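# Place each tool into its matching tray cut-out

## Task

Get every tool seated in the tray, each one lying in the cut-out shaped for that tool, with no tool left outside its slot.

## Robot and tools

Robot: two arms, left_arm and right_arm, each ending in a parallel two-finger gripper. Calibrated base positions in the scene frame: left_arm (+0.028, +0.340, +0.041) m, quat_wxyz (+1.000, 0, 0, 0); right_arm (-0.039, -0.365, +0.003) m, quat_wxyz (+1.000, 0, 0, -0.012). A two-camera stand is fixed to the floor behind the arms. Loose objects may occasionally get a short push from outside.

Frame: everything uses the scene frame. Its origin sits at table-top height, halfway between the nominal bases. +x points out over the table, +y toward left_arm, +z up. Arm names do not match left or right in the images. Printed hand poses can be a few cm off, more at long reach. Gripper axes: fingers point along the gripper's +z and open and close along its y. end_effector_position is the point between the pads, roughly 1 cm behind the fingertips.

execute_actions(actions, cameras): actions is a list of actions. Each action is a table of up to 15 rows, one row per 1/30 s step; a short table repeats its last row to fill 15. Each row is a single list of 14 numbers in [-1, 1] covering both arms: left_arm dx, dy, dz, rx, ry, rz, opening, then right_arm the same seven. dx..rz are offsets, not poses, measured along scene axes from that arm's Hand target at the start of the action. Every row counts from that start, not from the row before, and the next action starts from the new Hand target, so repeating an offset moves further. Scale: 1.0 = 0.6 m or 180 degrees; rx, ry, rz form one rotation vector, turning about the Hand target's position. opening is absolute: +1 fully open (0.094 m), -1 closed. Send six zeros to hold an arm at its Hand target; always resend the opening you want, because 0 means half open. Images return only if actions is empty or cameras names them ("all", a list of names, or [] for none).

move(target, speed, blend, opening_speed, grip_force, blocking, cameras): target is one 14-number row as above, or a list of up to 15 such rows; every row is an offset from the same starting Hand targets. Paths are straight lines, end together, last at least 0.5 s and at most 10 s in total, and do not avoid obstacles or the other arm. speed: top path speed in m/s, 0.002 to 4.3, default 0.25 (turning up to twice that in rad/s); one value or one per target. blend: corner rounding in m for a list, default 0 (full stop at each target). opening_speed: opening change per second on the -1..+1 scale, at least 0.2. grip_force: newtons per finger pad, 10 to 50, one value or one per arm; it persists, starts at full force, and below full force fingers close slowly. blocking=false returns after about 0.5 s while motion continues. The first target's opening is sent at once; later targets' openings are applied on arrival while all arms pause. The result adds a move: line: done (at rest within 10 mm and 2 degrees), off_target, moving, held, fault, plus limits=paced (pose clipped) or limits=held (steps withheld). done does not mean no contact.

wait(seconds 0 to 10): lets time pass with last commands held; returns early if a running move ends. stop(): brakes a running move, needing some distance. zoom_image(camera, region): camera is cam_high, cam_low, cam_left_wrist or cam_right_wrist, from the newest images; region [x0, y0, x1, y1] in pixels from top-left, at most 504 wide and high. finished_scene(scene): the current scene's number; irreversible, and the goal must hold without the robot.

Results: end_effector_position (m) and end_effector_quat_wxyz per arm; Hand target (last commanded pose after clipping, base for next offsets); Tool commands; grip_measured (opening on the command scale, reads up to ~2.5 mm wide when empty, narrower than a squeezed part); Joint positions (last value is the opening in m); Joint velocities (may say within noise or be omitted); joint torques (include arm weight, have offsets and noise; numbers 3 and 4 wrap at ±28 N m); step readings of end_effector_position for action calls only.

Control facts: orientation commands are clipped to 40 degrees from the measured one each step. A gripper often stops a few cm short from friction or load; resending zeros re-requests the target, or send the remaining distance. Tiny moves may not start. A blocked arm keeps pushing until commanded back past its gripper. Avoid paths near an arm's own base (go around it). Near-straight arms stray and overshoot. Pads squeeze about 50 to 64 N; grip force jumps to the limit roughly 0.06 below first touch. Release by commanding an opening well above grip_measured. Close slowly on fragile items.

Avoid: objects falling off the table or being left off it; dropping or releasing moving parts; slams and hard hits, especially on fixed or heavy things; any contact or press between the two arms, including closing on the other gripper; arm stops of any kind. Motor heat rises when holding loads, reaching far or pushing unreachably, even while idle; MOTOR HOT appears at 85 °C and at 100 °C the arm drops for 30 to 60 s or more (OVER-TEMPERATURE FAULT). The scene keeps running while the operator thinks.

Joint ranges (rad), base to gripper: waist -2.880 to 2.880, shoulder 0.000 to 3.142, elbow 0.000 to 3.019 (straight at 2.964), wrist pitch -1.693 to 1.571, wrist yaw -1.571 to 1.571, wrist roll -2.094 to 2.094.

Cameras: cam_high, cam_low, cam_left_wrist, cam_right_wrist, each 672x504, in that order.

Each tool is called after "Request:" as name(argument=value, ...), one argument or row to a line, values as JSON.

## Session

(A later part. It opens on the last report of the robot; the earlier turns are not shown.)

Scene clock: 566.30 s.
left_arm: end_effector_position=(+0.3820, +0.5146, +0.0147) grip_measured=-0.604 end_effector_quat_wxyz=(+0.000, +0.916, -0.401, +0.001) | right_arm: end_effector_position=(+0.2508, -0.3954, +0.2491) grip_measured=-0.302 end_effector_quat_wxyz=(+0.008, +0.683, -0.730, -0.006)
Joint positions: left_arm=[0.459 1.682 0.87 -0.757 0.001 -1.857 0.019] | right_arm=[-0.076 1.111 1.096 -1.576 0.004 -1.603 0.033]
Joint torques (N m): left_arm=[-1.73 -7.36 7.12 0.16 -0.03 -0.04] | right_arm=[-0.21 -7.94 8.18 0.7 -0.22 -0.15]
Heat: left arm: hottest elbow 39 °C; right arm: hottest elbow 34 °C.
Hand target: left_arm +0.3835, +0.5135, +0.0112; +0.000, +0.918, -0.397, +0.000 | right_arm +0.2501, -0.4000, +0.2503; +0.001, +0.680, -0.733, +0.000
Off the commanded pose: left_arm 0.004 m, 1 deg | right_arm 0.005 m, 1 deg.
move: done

Request:
move(
  target=[
    [0,0,0.16,0,0,0,-0.85, 0,0,0,0,0,0,-0.3],
    [-0.0058,-0.1558,0.2313,0,0,-0.2956,-0.85, 0,0,0,0,0,0,-0.3],
    [-0.0392,-0.4392,0.2313,0,0,-0.6011,-0.85, 0,0,0,0,0,0,-0.3],
    [-0.1392,-0.7558,0.1813,0,0,-0.9067,-0.85, 0,0,0,0,0,0,-0.3],
  ],
  speed=0.3,
  blend=[0.02,0.03,0.03,0],
  cameras=["all"],
)

Scene clock: 578.60 s.
left_arm: end_effector_position=(+0.2756, +0.0878, +0.0935) grip_measured=-0.605 end_effector_quat_wxyz=(-0.037, +0.251, +0.967, +0.024) | right_arm: end_effector_position=(+0.2508, -0.3954, +0.2491) grip_measured=-0.302 end_effector_quat_wxyz=(+0.008, +0.683, -0.730, -0.006)
Joint positions: left_arm=[-0.796 1.49 0.896 -1.066 -0.003 -0.288 0.019] | right_arm=[-0.076 1.111 1.096 -1.576 0.004 -1.603 0.033]
Joint torques (N m): left_arm=[-1.67 -7.47 14.75 -0.1 0.17 0.16] | right_arm=[-0.32 -7.82 8.28 0.72 -0.21 -0.15]
Heat: left arm: hottest elbow 38 °C; right arm: hottest elbow 34 °C.
Hand target: left_arm +0.3000, +0.0601, +0.1200; +0.000, +0.258, +0.966, +0.000 | right_arm +0.2501, -0.4000, +0.2503; +0.001, +0.680, -0.733, +0.000
Off the commanded pose: left_arm 0.045 m, 5 deg | right_arm 0.005 m, 1 deg.
move: off_target (left_arm)

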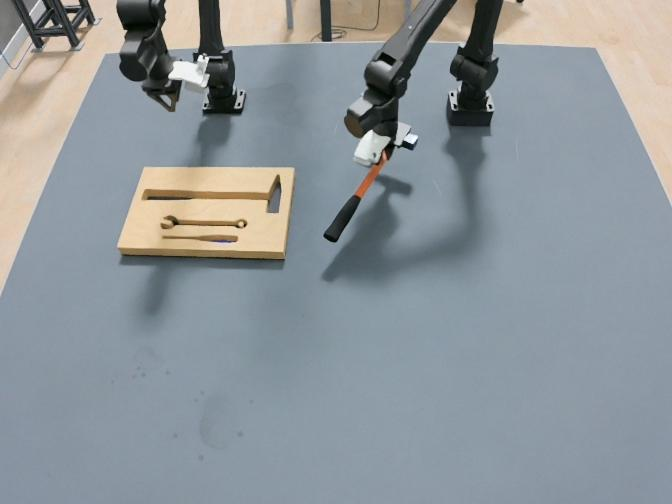

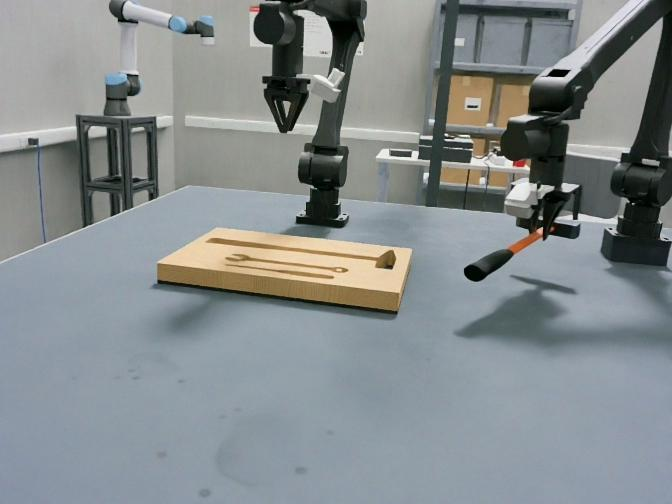

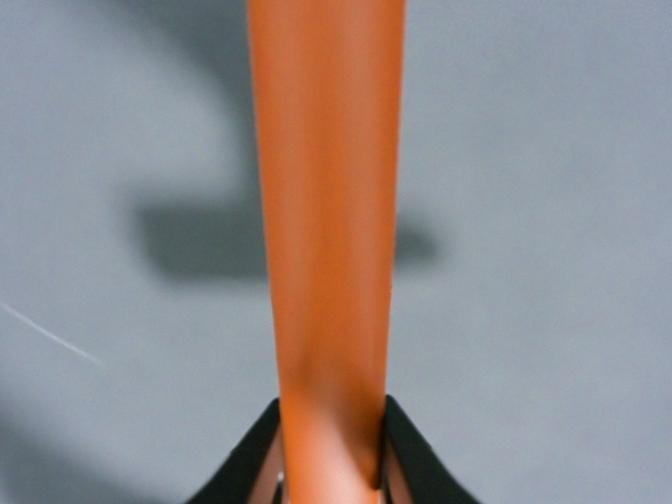

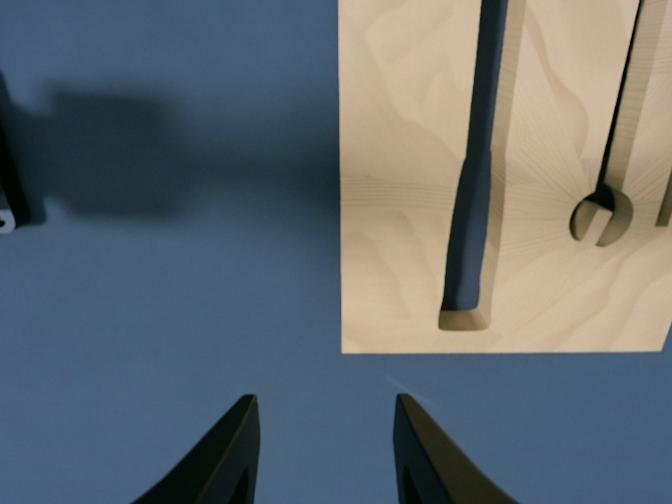

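Request:
move(
  target=[-0.0083,-0.025,-0.15,0,0,0,-0.85, 0,0,0,0,0,0,-0.3],
  speed=0.12,
  cameras=["cam_high","cam_low","cam_left_wrist"],
)

Scene clock: 584.07 s.
left_arm: end_effector_position=(+0.2890, +0.0576, +0.0184) grip_measured=-0.605 end_effector_quat_wxyz=(-0.017, +0.259, +0.966, +0.012) | right_arm: end_effector_position=(+0.2508, -0.3954, +0.2491) grip_measured=-0.302 end_effector_quat_wxyz=(+0.008, +0.683, -0.730, -0.006)
Joint positions: left_arm=[-0.826 1.677 0.876 -0.812 -0.003 -0.302 0.019] | right_arm=[-0.076 1.111 1.096 -1.576 0.004 -1.603 0.033]
Joint torques (N m): left_arm=[-2.14 -9.41 8.62 0.05 0.2 -0.03] | right_arm=[-0.32 -8.12 8.17 0.72 -0.21 -0.14]
Heat: left arm: hottest elbow 37 °C; right arm: hottest elbow 34 °C.
Hand target: left_arm +0.2951, +0.0449, +0.0301; +0.000, +0.259, +0.966, +0.000 | right_arm +0.2501, -0.4000, +0.2503; +0.001, +0.680, -0.733, +0.000
Off the commanded pose: left_arm 0.018 m, 2 deg | right_arm 0.005 m, 1 deg.
move: off_target (left_arm)
Images, in order (width x height): cam_high 672x504, cam_low 672x504, cam_left_wrist 672x504.

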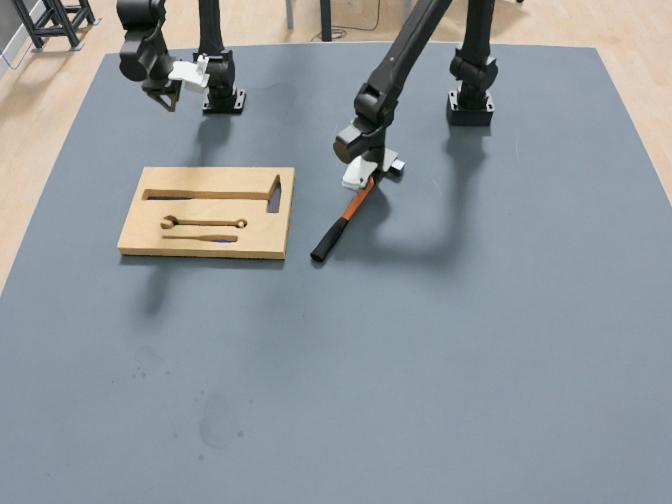

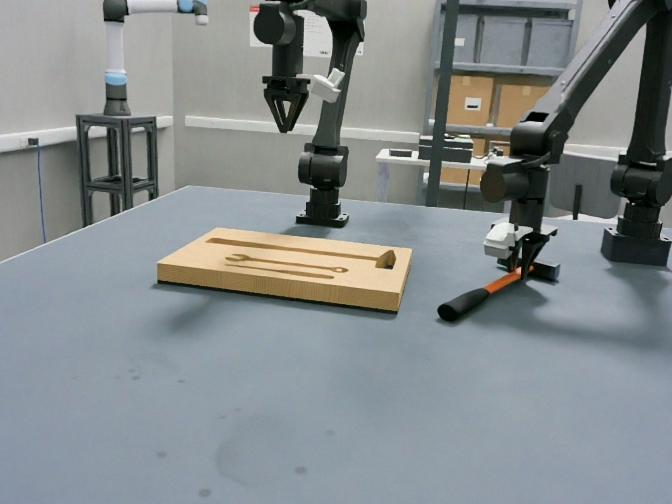

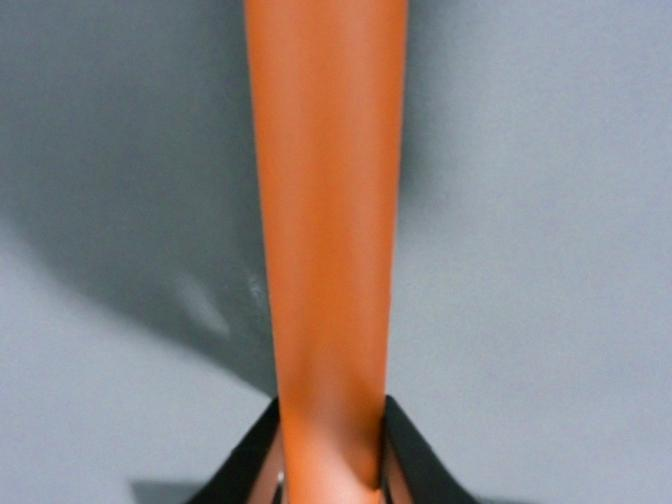

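Request:
move(
  target=[0,0,-0.012,0,0,0,-0.85, 0,0,0,0,0,0,-0.3],
  speed=0.06,
  cameras=["cam_low"],
)

Request:
zoom_image(
  camera="cam_low",
  region=[420, 220, 600, 340],
)

Scene clock: 586.33 s.
left_arm: end_effector_position=(+0.2912, +0.0551, +0.0153) grip_measured=-0.605 end_effector_quat_wxyz=(-0.013, +0.259, +0.966, +0.010) | right_arm: end_effector_position=(+0.2508, -0.3954, +0.2491) grip_measured=-0.302 end_effector_quat_wxyz=(+0.008, +0.683, -0.730, -0.006)
Joint positions: left_arm=[-0.826 1.685 0.876 -0.793 -0.003 -0.302 0.019] | right_arm=[-0.076 1.111 1.096 -1.576 0.004 -1.603 0.033]
Joint torques (N m): left_arm=[-2.2 -8.94 8.13 0.12 0.19 0] | right_arm=[-0.26 -8 8.18 0.76 -0.21 -0.16]
Heat: left arm: hottest elbow 37 °C; right arm: hottest elbow 34 °C.
Hand target: left_arm +0.2950, +0.0450, +0.0228; +0.000, +0.259, +0.966, +0.000 | right_arm +0.2501, -0.4000, +0.2503; +0.001, +0.680, -0.733, +0.000
Off the commanded pose: left_arm 0.013 m, 2 deg | right_arm 0.005 m, 1 deg.
move: off_target (left_arm)
Images, in order (width x height): cam_low 672x504.

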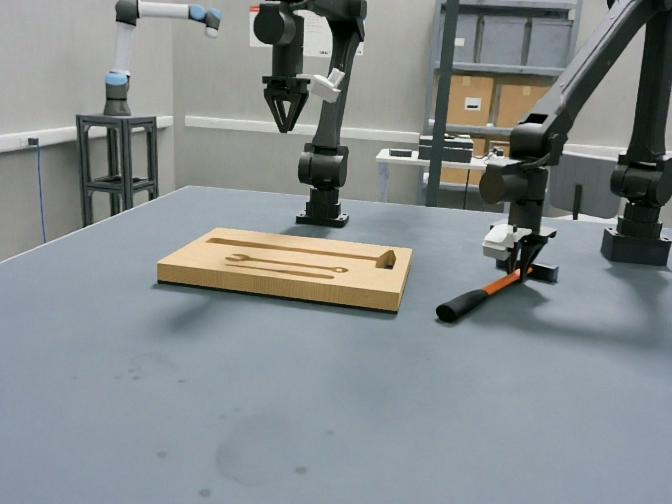

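Scaled by 2.800 from the camera's 672x504 image, which has a finer 960x720 frame.

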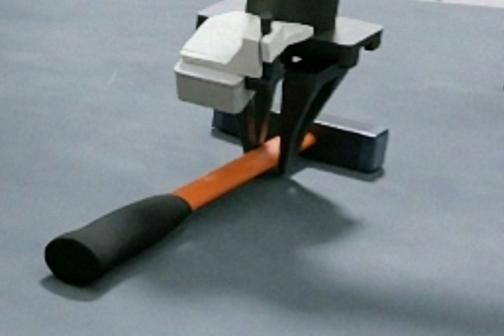

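Request:
move(
  target=[
    [0,0,-0.002,0,0,0,-0.2, 0,0,0,0,0,0,-0.3],
    [0,0,0.2,0,0,0,-0.2, 0,0,0,0,0,0,-0.3],
    [-0.1,0.3,0.3,0,0,0,-0.2, 0,0,0,0,0,0,-0.3],
  ],
  speed=0.2,
  opening_speed=0.7,
  blend=[0,0.03,0],
  cameras=["all"],
)

Scene clock: 592.10 s.
left_arm: end_effector_position=(+0.2360, +0.2222, +0.2025) grip_measured=-0.202 end_effector_quat_wxyz=(+0.002, +0.258, +0.966, +0.001) | right_arm: end_effector_position=(+0.2508, -0.3954, +0.2491) grip_measured=-0.302 end_effector_quat_wxyz=(+0.008, +0.683, -0.730, -0.006)
Joint positions: left_arm=[-0.518 0.968 0.78 -1.379 -0.003 0.005 0.037] | right_arm=[-0.076 1.111 1.096 -1.576 0.004 -1.603 0.033]
Joint torques (N m): left_arm=[-0.38 -1.85 10.04 -0.29 0.18 0.18] | right_arm=[-0.38 -8.06 8.21 0.7 -0.22 -0.15]
Heat: left arm: hottest elbow 37 °C; right arm: hottest elbow 34 °C.
Hand target: left_arm +0.2350, +0.2250, +0.2028; +0.000, +0.258, +0.966, +0.000 | right_arm +0.2501, -0.4000, +0.2503; +0.001, +0.680, -0.733, +0.000
Off the commanded pose: left_arm 0.003 m, 0 deg | right_arm 0.005 m, 1 deg.
move: done

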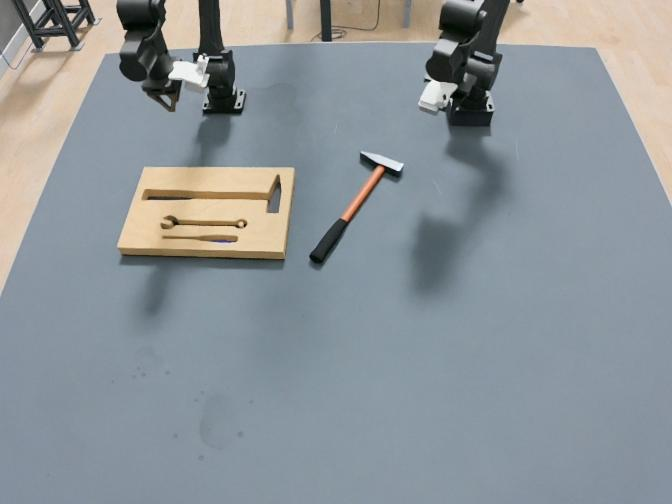

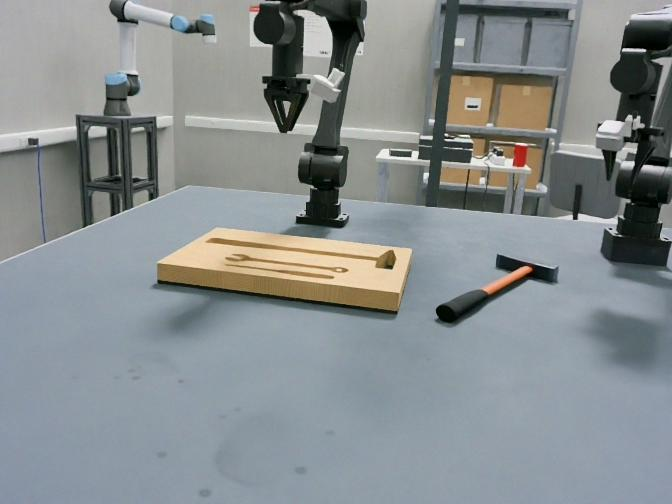

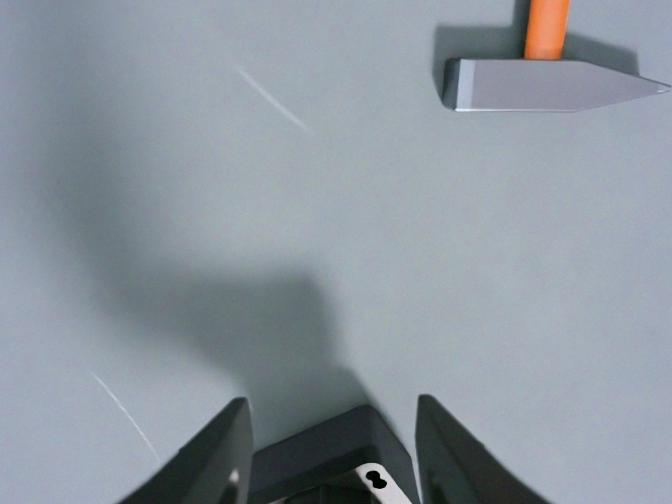

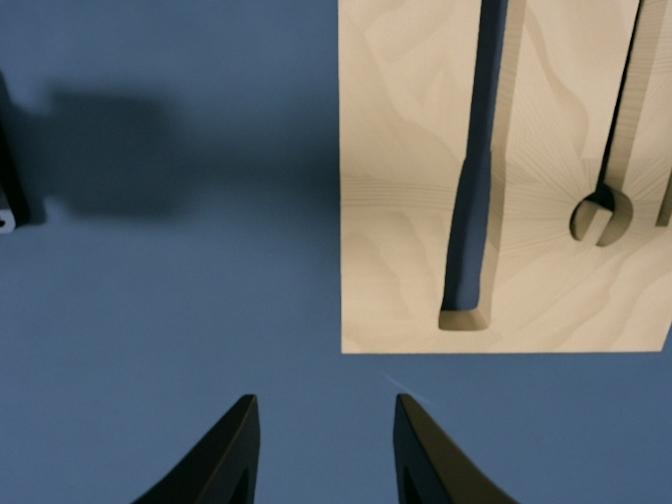

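Request:
move(
  target=[
    [0.04,0.15,0.07,0,0,0,-0.2, 0.04,0.35,-0.1,0,0,0.17,0.0],
    [0.075,0.2917,0.0787,0,0,0,-0.2, 0.0497,0.7693,-0.2338,0,0,0.3572,0.0],
  ],
  speed=0.3,
  blend=0.03,
  cameras=["cam_right_wrist","cam_high"],
)

Scene clock: 601.03 s.
left_arm: end_effector_position=(+0.2618, +0.3938, +0.2314) grip_measured=-0.202 end_effector_quat_wxyz=(-0.025, +0.258, +0.966, -0.011) | right_arm: end_effector_position=(+0.2691, +0.0426, +0.0955) grip_measured=-0.002 end_effector_quat_wxyz=(+0.021, +0.964, -0.267, -0.008)
Joint positions: left_arm=[0.223 0.999 0.874 -1.5 -0.004 0.746 0.037] | right_arm=[0.948 1.786 1.396 -1.225 -0.001 -1.677 0.047]
Joint torques (N m): left_arm=[-0.44 -1.2 14.84 0.08 0.25 0.17] | right_arm=[1.32 -16.32 13.05 0.17 -0.03 -0.13]
Heat: left arm: hottest elbow 37 °C; right arm: hottest elbow 34 °C.
Hand target: left_arm +0.2800, +0.4000, +0.2500; -0.001, +0.259, +0.966, +0.000 | right_arm +0.2799, +0.0615, +0.1100; +0.001, +0.966, -0.259, +0.000
Off the commanded pose: left_arm 0.027 m, 3 deg | right_arm 0.026 m, 3 deg.
move: off_target (left_arm, right_arm)
Images, in order (width x height): cam_high 672x504, cam_right_wrist 672x504.

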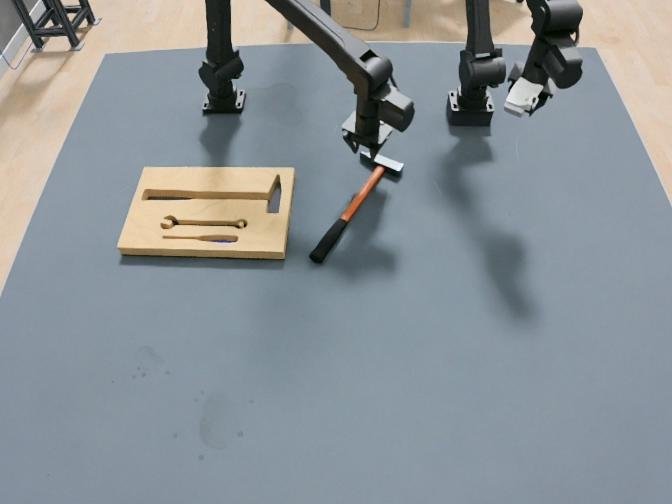

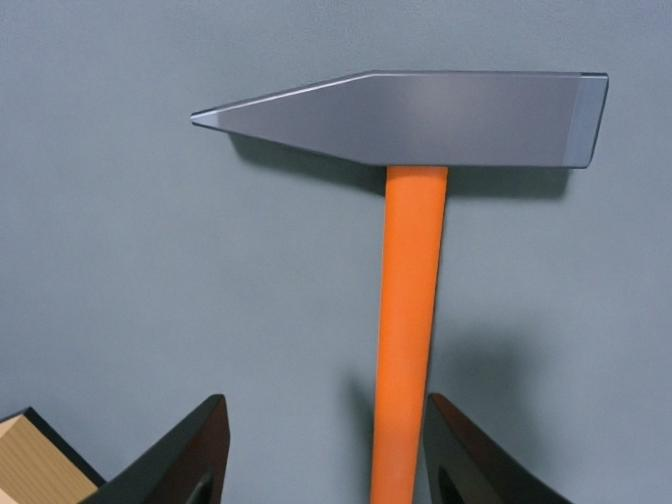

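Request:
zoom_image(
  camera="cam_right_wrist",
  region=[170, 40, 640, 400],
)

Request:
zoom_image(
  camera="cam_right_wrist",
  region=[340, 150, 480, 400],
)

Scaled by 1.072 from the camera's 672x504 image, which has a finer 960x720 frame.

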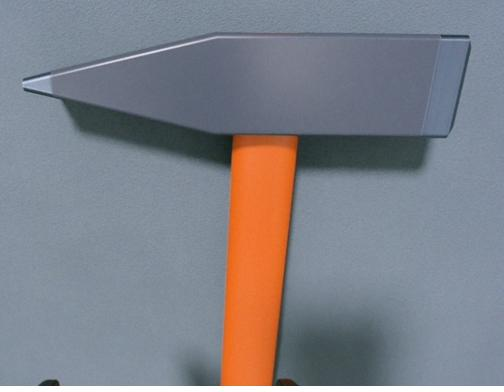

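Scaled by 2.016 from the camera's 672x504 image, which has a finer 960x720 frame.

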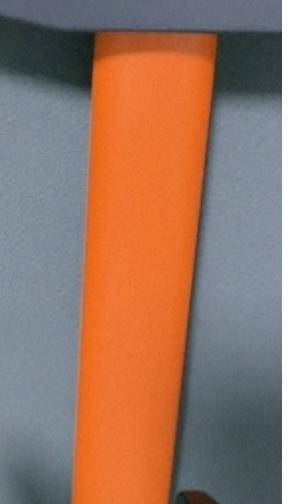

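Request:
move(
  target=[0,0,0,0,0,0,-0.2, 0.0135,0.0158,-0.1083,0,0,0,0.0],
  speed=0.12,
  cameras=["cam_right_wrist"],
)

Request:
zoom_image(
  camera="cam_right_wrist",
  region=[200, 200, 480, 504],
)

Scene clock: 612.17 s.
left_arm: end_effector_position=(+0.2618, +0.3937, +0.2314) grip_measured=-0.202 end_effector_quat_wxyz=(-0.025, +0.258, +0.966, -0.011) | right_arm: end_effector_position=(+0.2837, +0.0619, +0.0425) grip_measured=-0.002 end_effector_quat_wxyz=(+0.011, +0.964, -0.265, -0.005)
Joint positions: left_arm=[0.223 0.999 0.874 -1.5 -0.004 0.746 0.037] | right_arm=[0.948 1.89 1.396 -1.101 -0.001 -1.68 0.047]
Joint torques (N m): left_arm=[-0.5 -1.2 14.83 0.08 0.24 0.17] | right_arm=[1.03 -17.85 9.21 0.72 -0.03 -0.15]
Heat: left arm: hottest elbow 37 °C; right arm: hottest elbow 33 °C.
Hand target: left_arm +0.2800, +0.4000, +0.2500; +0.000, +0.258, +0.966, +0.000 | right_arm +0.2881, +0.0710, +0.0450; +0.000, +0.966, -0.259, +0.000
Off the commanded pose: left_arm 0.027 m, 3 deg | right_arm 0.010 m, 2 deg.
move: off_target (left_arm)
Images, in order (width x height): cam_right_wrist 672x504.

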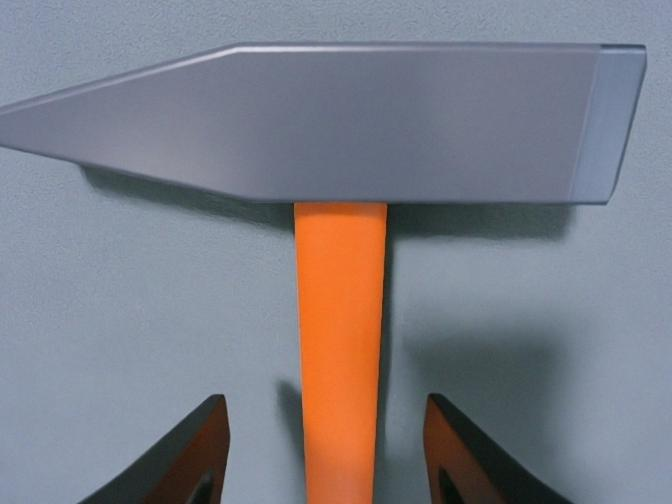

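Scaled by 1.658 from the camera's 672x504 image, which has a finer 960x720 frame.

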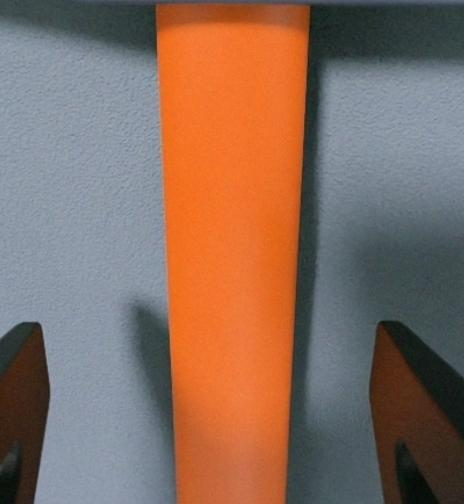

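Request:
move(
  target=[0,0,0,0,0,0,-0.2, 0.0028,0.0055,-0.037,0,0,0.002,0.0],
  speed=0.08,
  cameras=["cam_right_wrist"],
)

Scene clock: 620.40 s.
left_arm: end_effector_position=(+0.2618, +0.3937, +0.2314) grip_measured=-0.202 end_effector_quat_wxyz=(-0.025, +0.258, +0.966, -0.011) | right_arm: end_effector_position=(+0.2885, +0.0682, +0.0247) grip_measured=-0.002 end_effector_quat_wxyz=(+0.006, +0.965, -0.263, -0.003)
Joint positions: left_arm=[0.223 0.999 0.874 -1.5 -0.004 0.746 0.037] | right_arm=[0.948 1.924 1.396 -1.056 -0.001 -1.685 0.047]
Joint torques (N m): left_arm=[-0.44 -1.2 14.83 0.08 0.24 0.18] | right_arm=[1.14 -17.9 8.24 0.75 -0.03 -0.15]
Heat: left arm: hottest elbow 37 °C; right arm: hottest elbow 33 °C.
Hand target: left_arm +0.2800, +0.4000, +0.2500; +0.000, +0.258, +0.966, +0.000 | right_arm +0.2897, +0.0743, +0.0228; +0.001, +0.967, -0.256, +0.000
Off the commanded pose: left_arm 0.027 m, 3 deg | right_arm 0.007 m, 1 deg.
move: off_target (left_arm)
Images, in order (width x height): cam_right_wrist 672x504.

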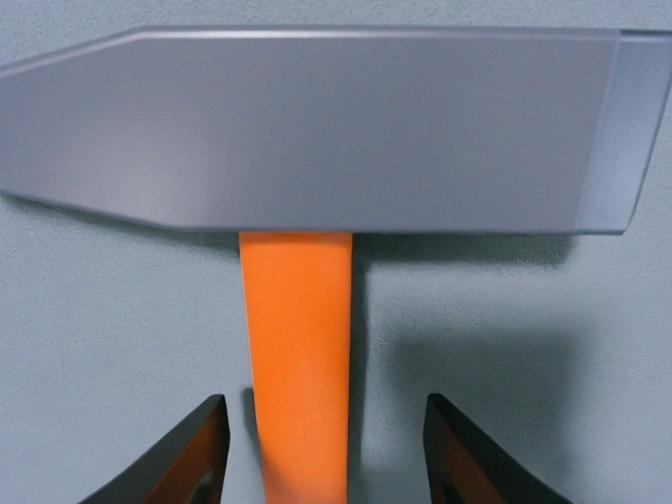

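Request:
move(
  target=[0,0,0,0,0,0,-0.2, -0.0070,-0.0105,-0.0088,0,0,0,0.0],
  speed=0.08,
  cameras=["cam_right_wrist"],
)

Scene clock: 625.13 s.
left_arm: end_effector_position=(+0.2618, +0.3937, +0.2314) grip_measured=-0.202 end_effector_quat_wxyz=(-0.025, +0.258, +0.966, -0.011) | right_arm: end_effector_position=(+0.2869, +0.0662, +0.0188) grip_measured=-0.002 end_effector_quat_wxyz=(+0.004, +0.965, -0.263, -0.002)
Joint positions: left_arm=[0.223 0.999 0.874 -1.5 -0.004 0.746 0.037] | right_arm=[0.948 1.924 1.378 -1.034 -0.001 -1.686 0.047]
Joint torques (N m): left_arm=[-0.44 -1.26 14.83 0.09 0.24 0.17] | right_arm=[1.26 -18.78 6.91 0.79 -0.02 -0.16]
Heat: left arm: hottest elbow 37 °C; right arm: hottest elbow 33 °C.
Hand target: left_arm +0.2800, +0.4000, +0.2500; +0.000, +0.258, +0.966, +0.000 | right_arm +0.2855, +0.0680, +0.0175; +0.001, +0.967, -0.256, +0.000
Off the commanded pose: left_arm 0.027 m, 3 deg | right_arm 0.003 m, 1 deg.
move: off_target (left_arm)
Images, in order (width x height): cam_right_wrist 672x504.

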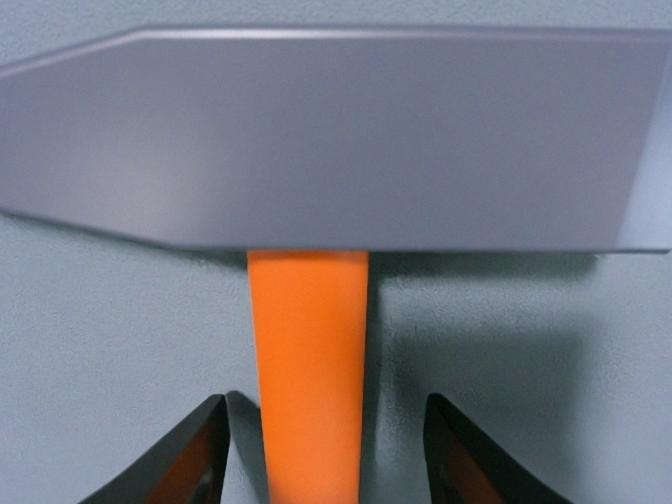

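Request:
move(
  target=[0,0,0,0,0,0,-0.2, 0,0,0,0,0,0,-0.9],
  speed=0.08,
  opening_speed=0.4,
  cameras=["cam_right_wrist"],
)

Scene clock: 631.50 s.
left_arm: end_effector_position=(+0.2618, +0.3937, +0.2314) grip_measured=-0.202 end_effector_quat_wxyz=(-0.025, +0.258, +0.966, -0.011) | right_arm: end_effector_position=(+0.2855, +0.0642, +0.0171) grip_measured=-0.572 end_effector_quat_wxyz=(+0.006, +0.965, -0.262, -0.003)
Joint positions: left_arm=[0.223 0.999 0.874 -1.5 -0.004 0.746 0.037] | right_arm=[0.948 1.924 1.373 -1.034 0 -1.687 0.02]
Joint torques (N m): left_arm=[-0.44 -1.26 14.8 0.08 0.25 0.17] | right_arm=[1.26 -18.73 7.41 0.76 -0.05 -0.14]
Heat: left arm: hottest elbow 38 °C; right arm: hottest elbow 32 °C.
Hand target: left_arm +0.2800, +0.4000, +0.2500; +0.000, +0.258, +0.966, +0.000 | right_arm +0.2855, +0.0680, +0.0175; +0.001, +0.967, -0.256, +0.000
Off the commanded pose: left_arm 0.027 m, 3 deg | right_arm 0.004 m, 1 deg.
move: off_target (left_arm)
Images, in order (width x height): cam_right_wrist 672x504.

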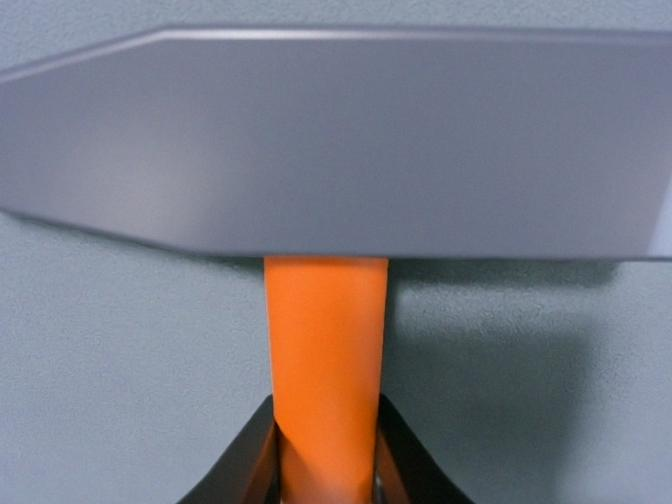

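Request:
move(
  target=[
    [0,0,0,0,0,0,-0.2, 0,0,0.2042,0,0,0,-0.9],
    [0,0,0,0,0,0,-0.2, 0.1092,-0.51,0.2042,0,0,-0.3576,-0.9],
  ],
  speed=0.25,
  blend=0.03,
  cameras=["all"],
)

Scene clock: 646.23 s.
left_arm: end_effector_position=(+0.2618, +0.3937, +0.2314) grip_measured=-0.202 end_effector_quat_wxyz=(-0.025, +0.258, +0.966, -0.011) | right_arm: end_effector_position=(+0.3428, -0.2369, +0.1141) grip_measured=-0.573 end_effector_quat_wxyz=(+0.035, +0.688, -0.724, -0.015)
Joint positions: left_arm=[0.223 0.999 0.874 -1.5 -0.004 0.746 0.037] | right_arm=[0.35 1.524 1.111 -1.234 0.002 -1.193 0.02]
Joint torques (N m): left_arm=[-0.44 -1.26 14.84 0.09 0.25 0.17] | right_arm=[0.15 -17.61 9.1 0.43 -0.16 0.04]
Heat: left arm: hottest elbow 38 °C; right arm: hottest elbow 32 °C.
Hand target: left_arm +0.2800, +0.4000, +0.2500; +0.000, +0.258, +0.966, +0.000 | right_arm +0.3510, -0.2380, +0.1400; +0.001, +0.682, -0.731, +0.000
Off the commanded pose: left_arm 0.027 m, 3 deg | right_arm 0.027 m, 4 deg.
move: off_target (left_arm, right_arm)

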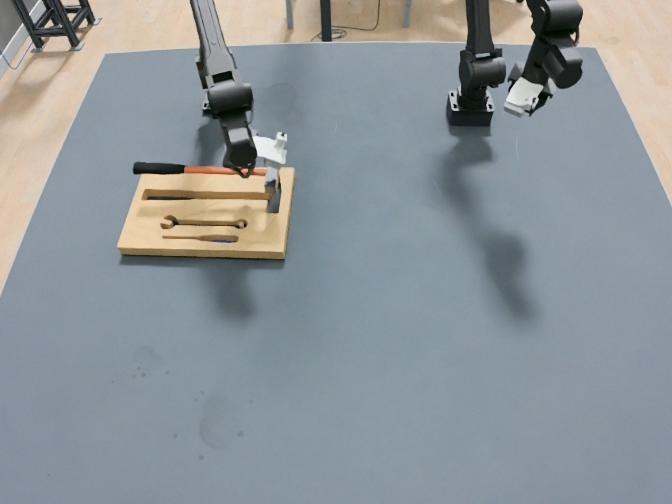

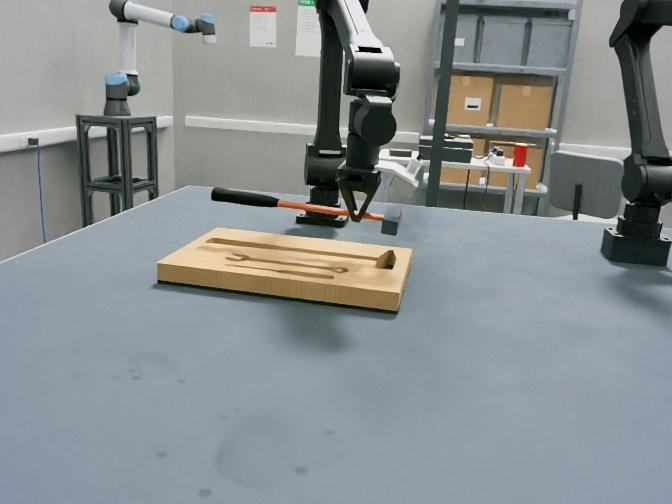

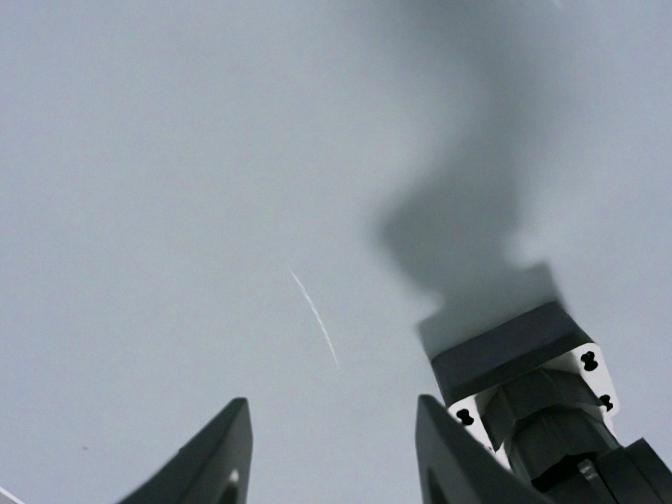

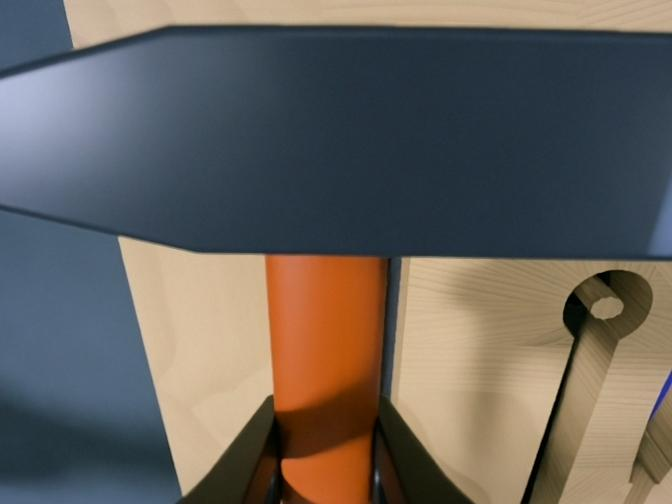

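Request:
move(
  target=[0,0,0,0,0,0,-0.2, 0,0,-0.108,0,0,0,-0.9],
  speed=0.08,
  cameras=["cam_high","cam_low","cam_right_wrist"],
)

Request:
zoom_image(
  camera="cam_high",
  region=[110, 150, 310, 265],
)

Request:
zoom_image(
  camera="cam_low",
  region=[190, 180, 430, 320],
)

Scene clock: 651.00 s.
left_arm: end_effector_position=(+0.2618, +0.3937, +0.2314) grip_measured=-0.202 end_effector_quat_wxyz=(-0.025, +0.258, +0.966, -0.011) | right_arm: end_effector_position=(+0.3406, -0.2377, +0.0623) grip_measured=-0.573 end_effector_quat_wxyz=(+0.022, +0.688, -0.725, -0.009)
Joint positions: left_arm=[0.223 0.999 0.874 -1.5 -0.004 0.746 0.037] | right_arm=[0.35 1.566 1.009 -1.06 0.002 -1.193 0.02]
Joint torques (N m): left_arm=[-0.44 -1.32 14.83 0.08 0.24 0.17] | right_arm=[0.21 -14.62 8.58 0.59 -0.15 0.03]
Heat: left arm: hottest elbow 39 °C; right arm: hottest elbow 32 °C.
Hand target: left_arm +0.2800, +0.4000, +0.2500; +0.000, +0.258, +0.966, +0.000 | right_arm +0.3510, -0.2380, +0.0752; +0.001, +0.682, -0.731, +0.000
Off the commanded pose: left_arm 0.027 m, 3 deg | right_arm 0.017 m, 3 deg.
move: off_target (left_arm, right_arm)
Images, in order (width x height): cam_high 672x504, cam_low 672x504, cam_right_wrist 672x504.

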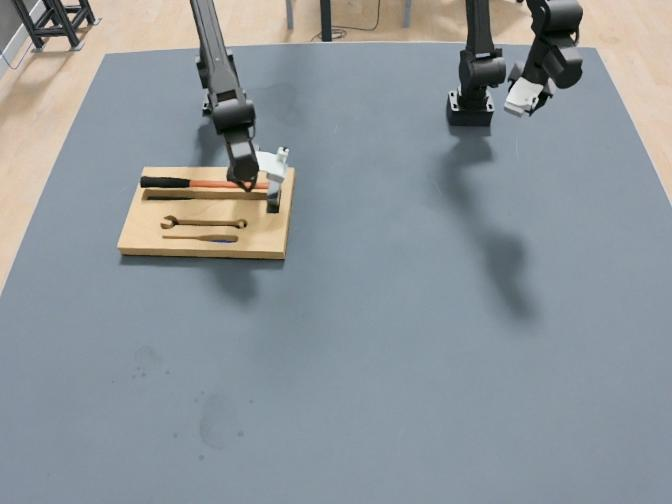

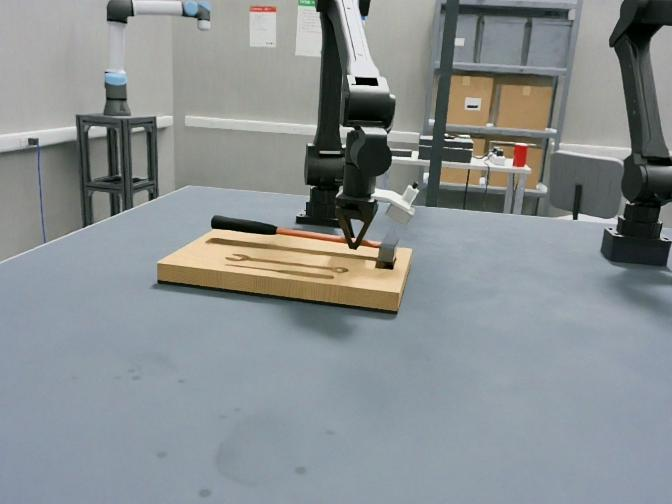

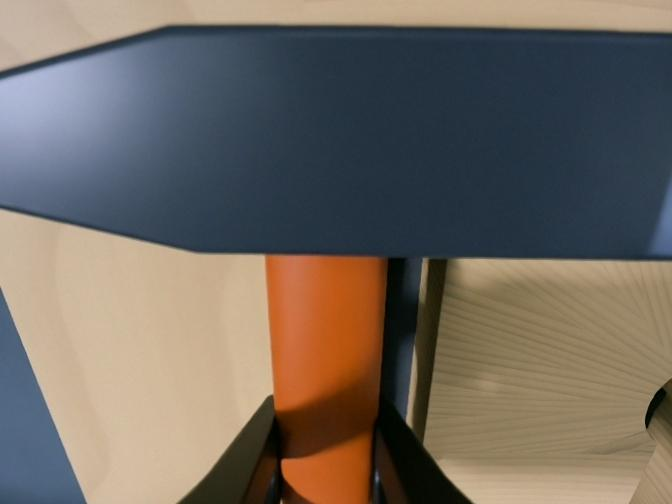

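Scaled by 2.520 from the camera's 672x504 image, which has a finer 960x720 frame.

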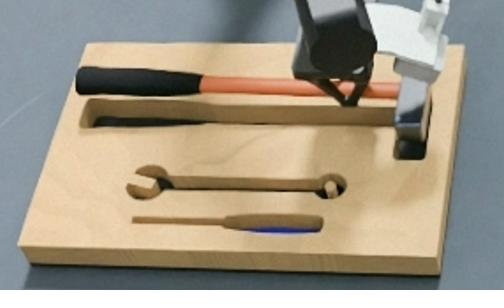

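Scaled by 2.100 from the camera's 672x504 image, which has a finer 960x720 frame.

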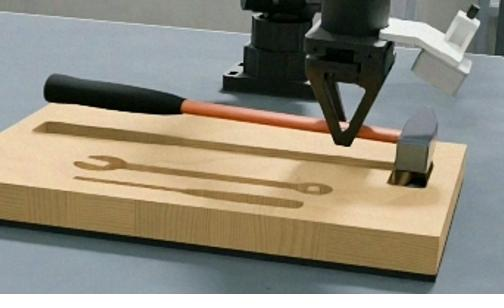

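Request:
move(
  target=[0,0,0,0,0,0,-0.2, 0.015,0,0,0,0,0,-0.9],
  speed=0.06,
  cameras=["cam_right_wrist"],
)

Scene clock: 670.23 s.
left_arm: end_effector_position=(+0.2618, +0.3937, +0.2314) grip_measured=-0.202 end_effector_quat_wxyz=(-0.025, +0.258, +0.966, -0.011) | right_arm: end_effector_position=(+0.3396, -0.2380, +0.0569) grip_measured=-0.573 end_effector_quat_wxyz=(+0.028, +0.688, -0.725, -0.012)
Joint positions: left_arm=[0.223 0.999 0.874 -1.5 -0.004 0.746 0.037] | right_arm=[0.35 1.58 1.009 -1.06 0.002 -1.193 0.02]
Joint torques (N m): left_arm=[-0.5 -1.2 14.83 0.08 0.25 0.17] | right_arm=[-0.15 -14.45 10.54 0.39 -0.13 -0.04]
Heat: left arm: hottest elbow 39 °C; right arm: hottest elbow 32 °C.
Hand target: left_arm +0.2800, +0.4000, +0.2500; +0.000, +0.258, +0.966, +0.000 | right_arm +0.3600, -0.2380, +0.0752; +0.001, +0.682, -0.731, +0.000
Off the commanded pose: left_arm 0.027 m, 3 deg | right_arm 0.027 m, 4 deg.
move: off_target (left_arm, right_arm)
Images, in order (width x height): cam_right_wrist 672x504.

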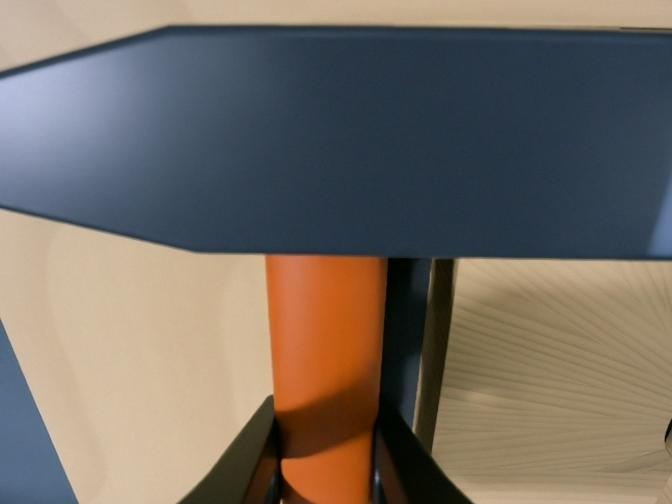

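Request:
move(
  target=[0,0,0,0,0,0,-0.2, 0.004,0,0.025,0,0,0,-0.9],
  speed=0.06,
)

Scene clock: 672.90 s.
left_arm: end_effector_position=(+0.2618, +0.3937, +0.2314) grip_measured=-0.202 end_effector_quat_wxyz=(-0.025, +0.258, +0.966, -0.011) | right_arm: end_effector_position=(+0.3346, -0.2398, +0.0573) grip_measured=-0.573 end_effector_quat_wxyz=(+0.038, +0.688, -0.725, -0.016)
Joint positions: left_arm=[0.223 0.999 0.874 -1.5 -0.004 0.746 0.037] | right_arm=[0.349 1.58 1.009 -1.081 0.002 -1.193 0.02]
Joint torques (N m): left_arm=[-0.44 -1.26 14.83 0.09 0.25 0.17] | right_arm=[-0.21 -15.85 12.74 -0.4 -0.13 -0.06]
Heat: left arm: hottest elbow 39 °C; right arm: hottest elbow 32 °C.
Hand target: left_arm +0.2800, +0.4000, +0.2500; +0.000, +0.258, +0.966, +0.000 | right_arm +0.3624, -0.2379, +0.0902; +0.001, +0.682, -0.731, +0.000
Off the commanded pose: left_arm 0.027 m, 3 deg | right_arm 0.043 m, 5 deg.
move: off_target (left_arm, right_arm)

Request:
move(
  target=[
    [0,0,0,0,0,0,-0.2, 0.01,0,0.12,0,0,0,-0.9],
    [0,0,0,0,0,0,-0.2, -0.0098,-0.001,-0.035,0,0,0,-0.9],
  ],
  speed=0.1,
  cameras=["cam_right_wrist","cam_high"],
)

Scene clock: 679.77 s.
left_arm: end_effector_position=(+0.2618, +0.3937, +0.2314) grip_measured=-0.202 end_effector_quat_wxyz=(-0.025, +0.258, +0.966, -0.011) | right_arm: end_effector_position=(+0.3461, -0.2377, +0.0567) grip_measured=-0.573 end_effector_quat_wxyz=(+0.021, +0.687, -0.727, -0.009)
Joint positions: left_arm=[0.223 0.999 0.874 -1.5 -0.004 0.746 0.037] | right_arm=[0.345 1.587 1.016 -1.046 0.002 -1.193 0.02]
Joint torques (N m): left_arm=[-0.44 -1.26 14.83 0.09 0.24 0.17] | right_arm=[0.09 -15.03 8.34 0.62 -0.15 -0.02]
Heat: left arm: hottest elbow 40 °C; right arm: hottest elbow 32 °C.
Hand target: left_arm +0.2800, +0.4000, +0.2500; +0.000, +0.258, +0.966, +0.000 | right_arm +0.3566, -0.2386, +0.0693; +0.001, +0.682, -0.732, +0.000
Off the commanded pose: left_arm 0.027 m, 3 deg | right_arm 0.016 m, 3 deg.
move: off_target (left_arm, right_arm)
Images, in order (width x height): cam_high 672x504, cam_right_wrist 672x504.

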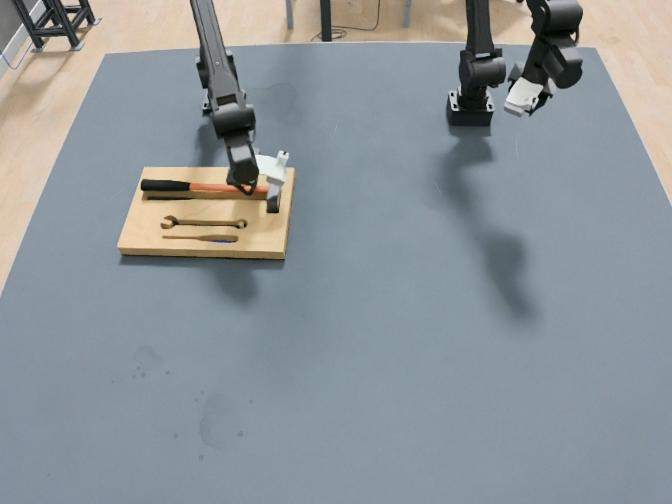

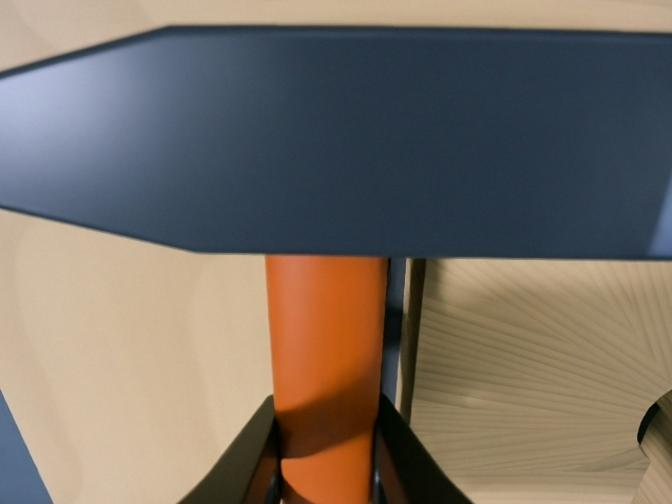

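Request:
move(
  target=[
    [0,0,0,0,0,0,-0.2, 0.028,0,0.16,0,0,0,-0.9],
    [0,0,0,0,0,0,-0.2, 0.0165,0,0.0,0,0,0,-0.9],
  ],
  speed=0.1,
  cameras=["cam_right_wrist","cam_high"],
)

Request:
zoom_image(
  camera="cam_right_wrist",
  region=[200, 230, 480, 504],
)

Request:
zoom_image(
  camera="cam_high",
  region=[120, 160, 310, 240],
)

Scene clock: 688.00 s.
left_arm: end_effector_position=(+0.2618, +0.3937, +0.2314) grip_measured=-0.202 end_effector_quat_wxyz=(-0.025, +0.258, +0.966, -0.011) | right_arm: end_effector_position=(+0.3556, -0.2367, +0.0559) grip_measured=-0.573 end_effector_quat_wxyz=(+0.022, +0.685, -0.728, -0.009)
Joint positions: left_arm=[0.223 0.999 0.874 -1.5 -0.004 0.746 0.037] | right_arm=[0.34 1.61 1.043 -1.05 0.002 -1.193 0.02]
Joint torques (N m): left_arm=[-0.44 -1.26 14.83 0.08 0.25 0.17] | right_arm=[0.09 -15.5 8.4 0.57 -0.14 -0.11]
Heat: left arm: hottest elbow 40 °C; right arm: hottest elbow 33 °C.
Hand target: left_arm +0.2800, +0.4000, +0.2500; +0.000, +0.258, +0.966, +0.000 | right_arm +0.3665, -0.2386, +0.0692; +0.001, +0.682, -0.731, +0.000
Off the commanded pose: left_arm 0.027 m, 3 deg | right_arm 0.017 m, 3 deg.
move: off_target (left_arm, right_arm)
Images, in order (width x height): cam_high 672x504, cam_right_wrist 672x504.

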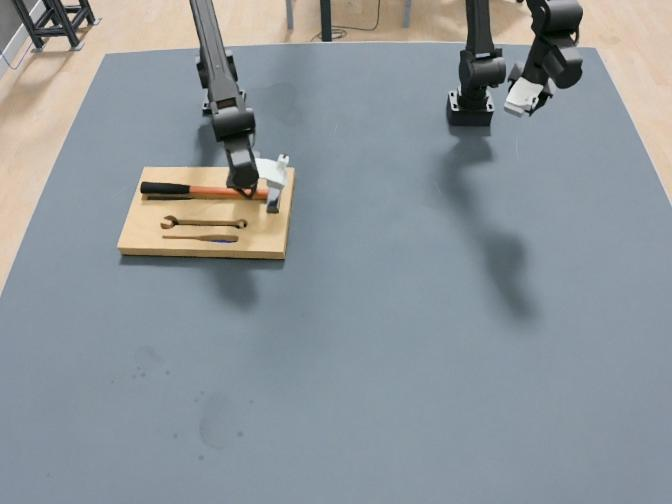

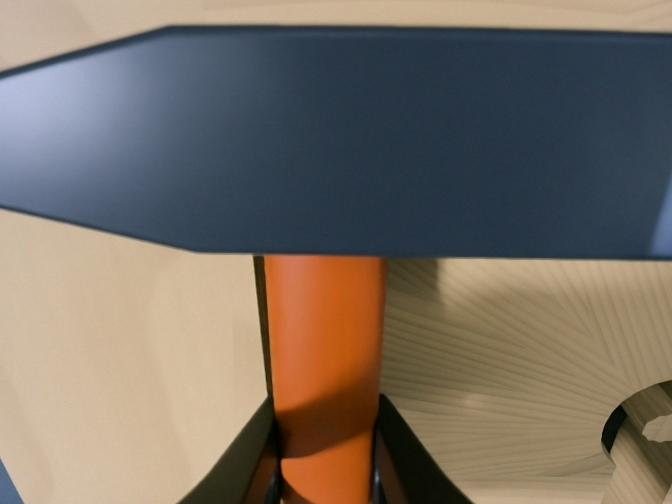

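Scaled by 1.800 from the camera's 672x504 image, which has a finer 960x720 frame.

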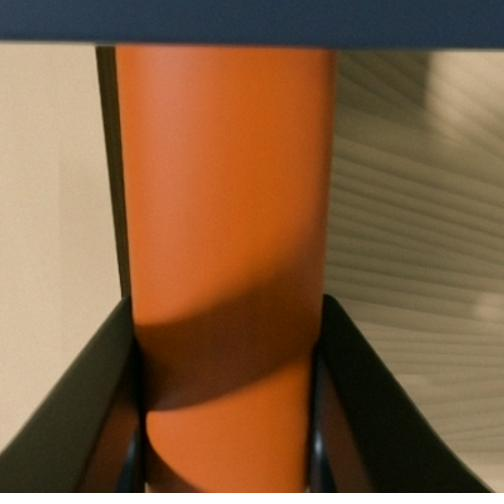

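Scaled by 2.653 from the camera's 672x504 image, which has a finer 960x720 frame.

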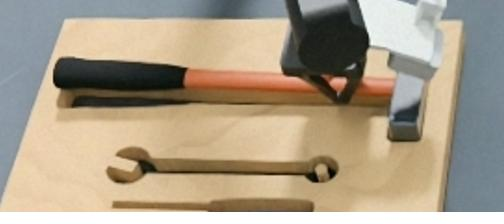

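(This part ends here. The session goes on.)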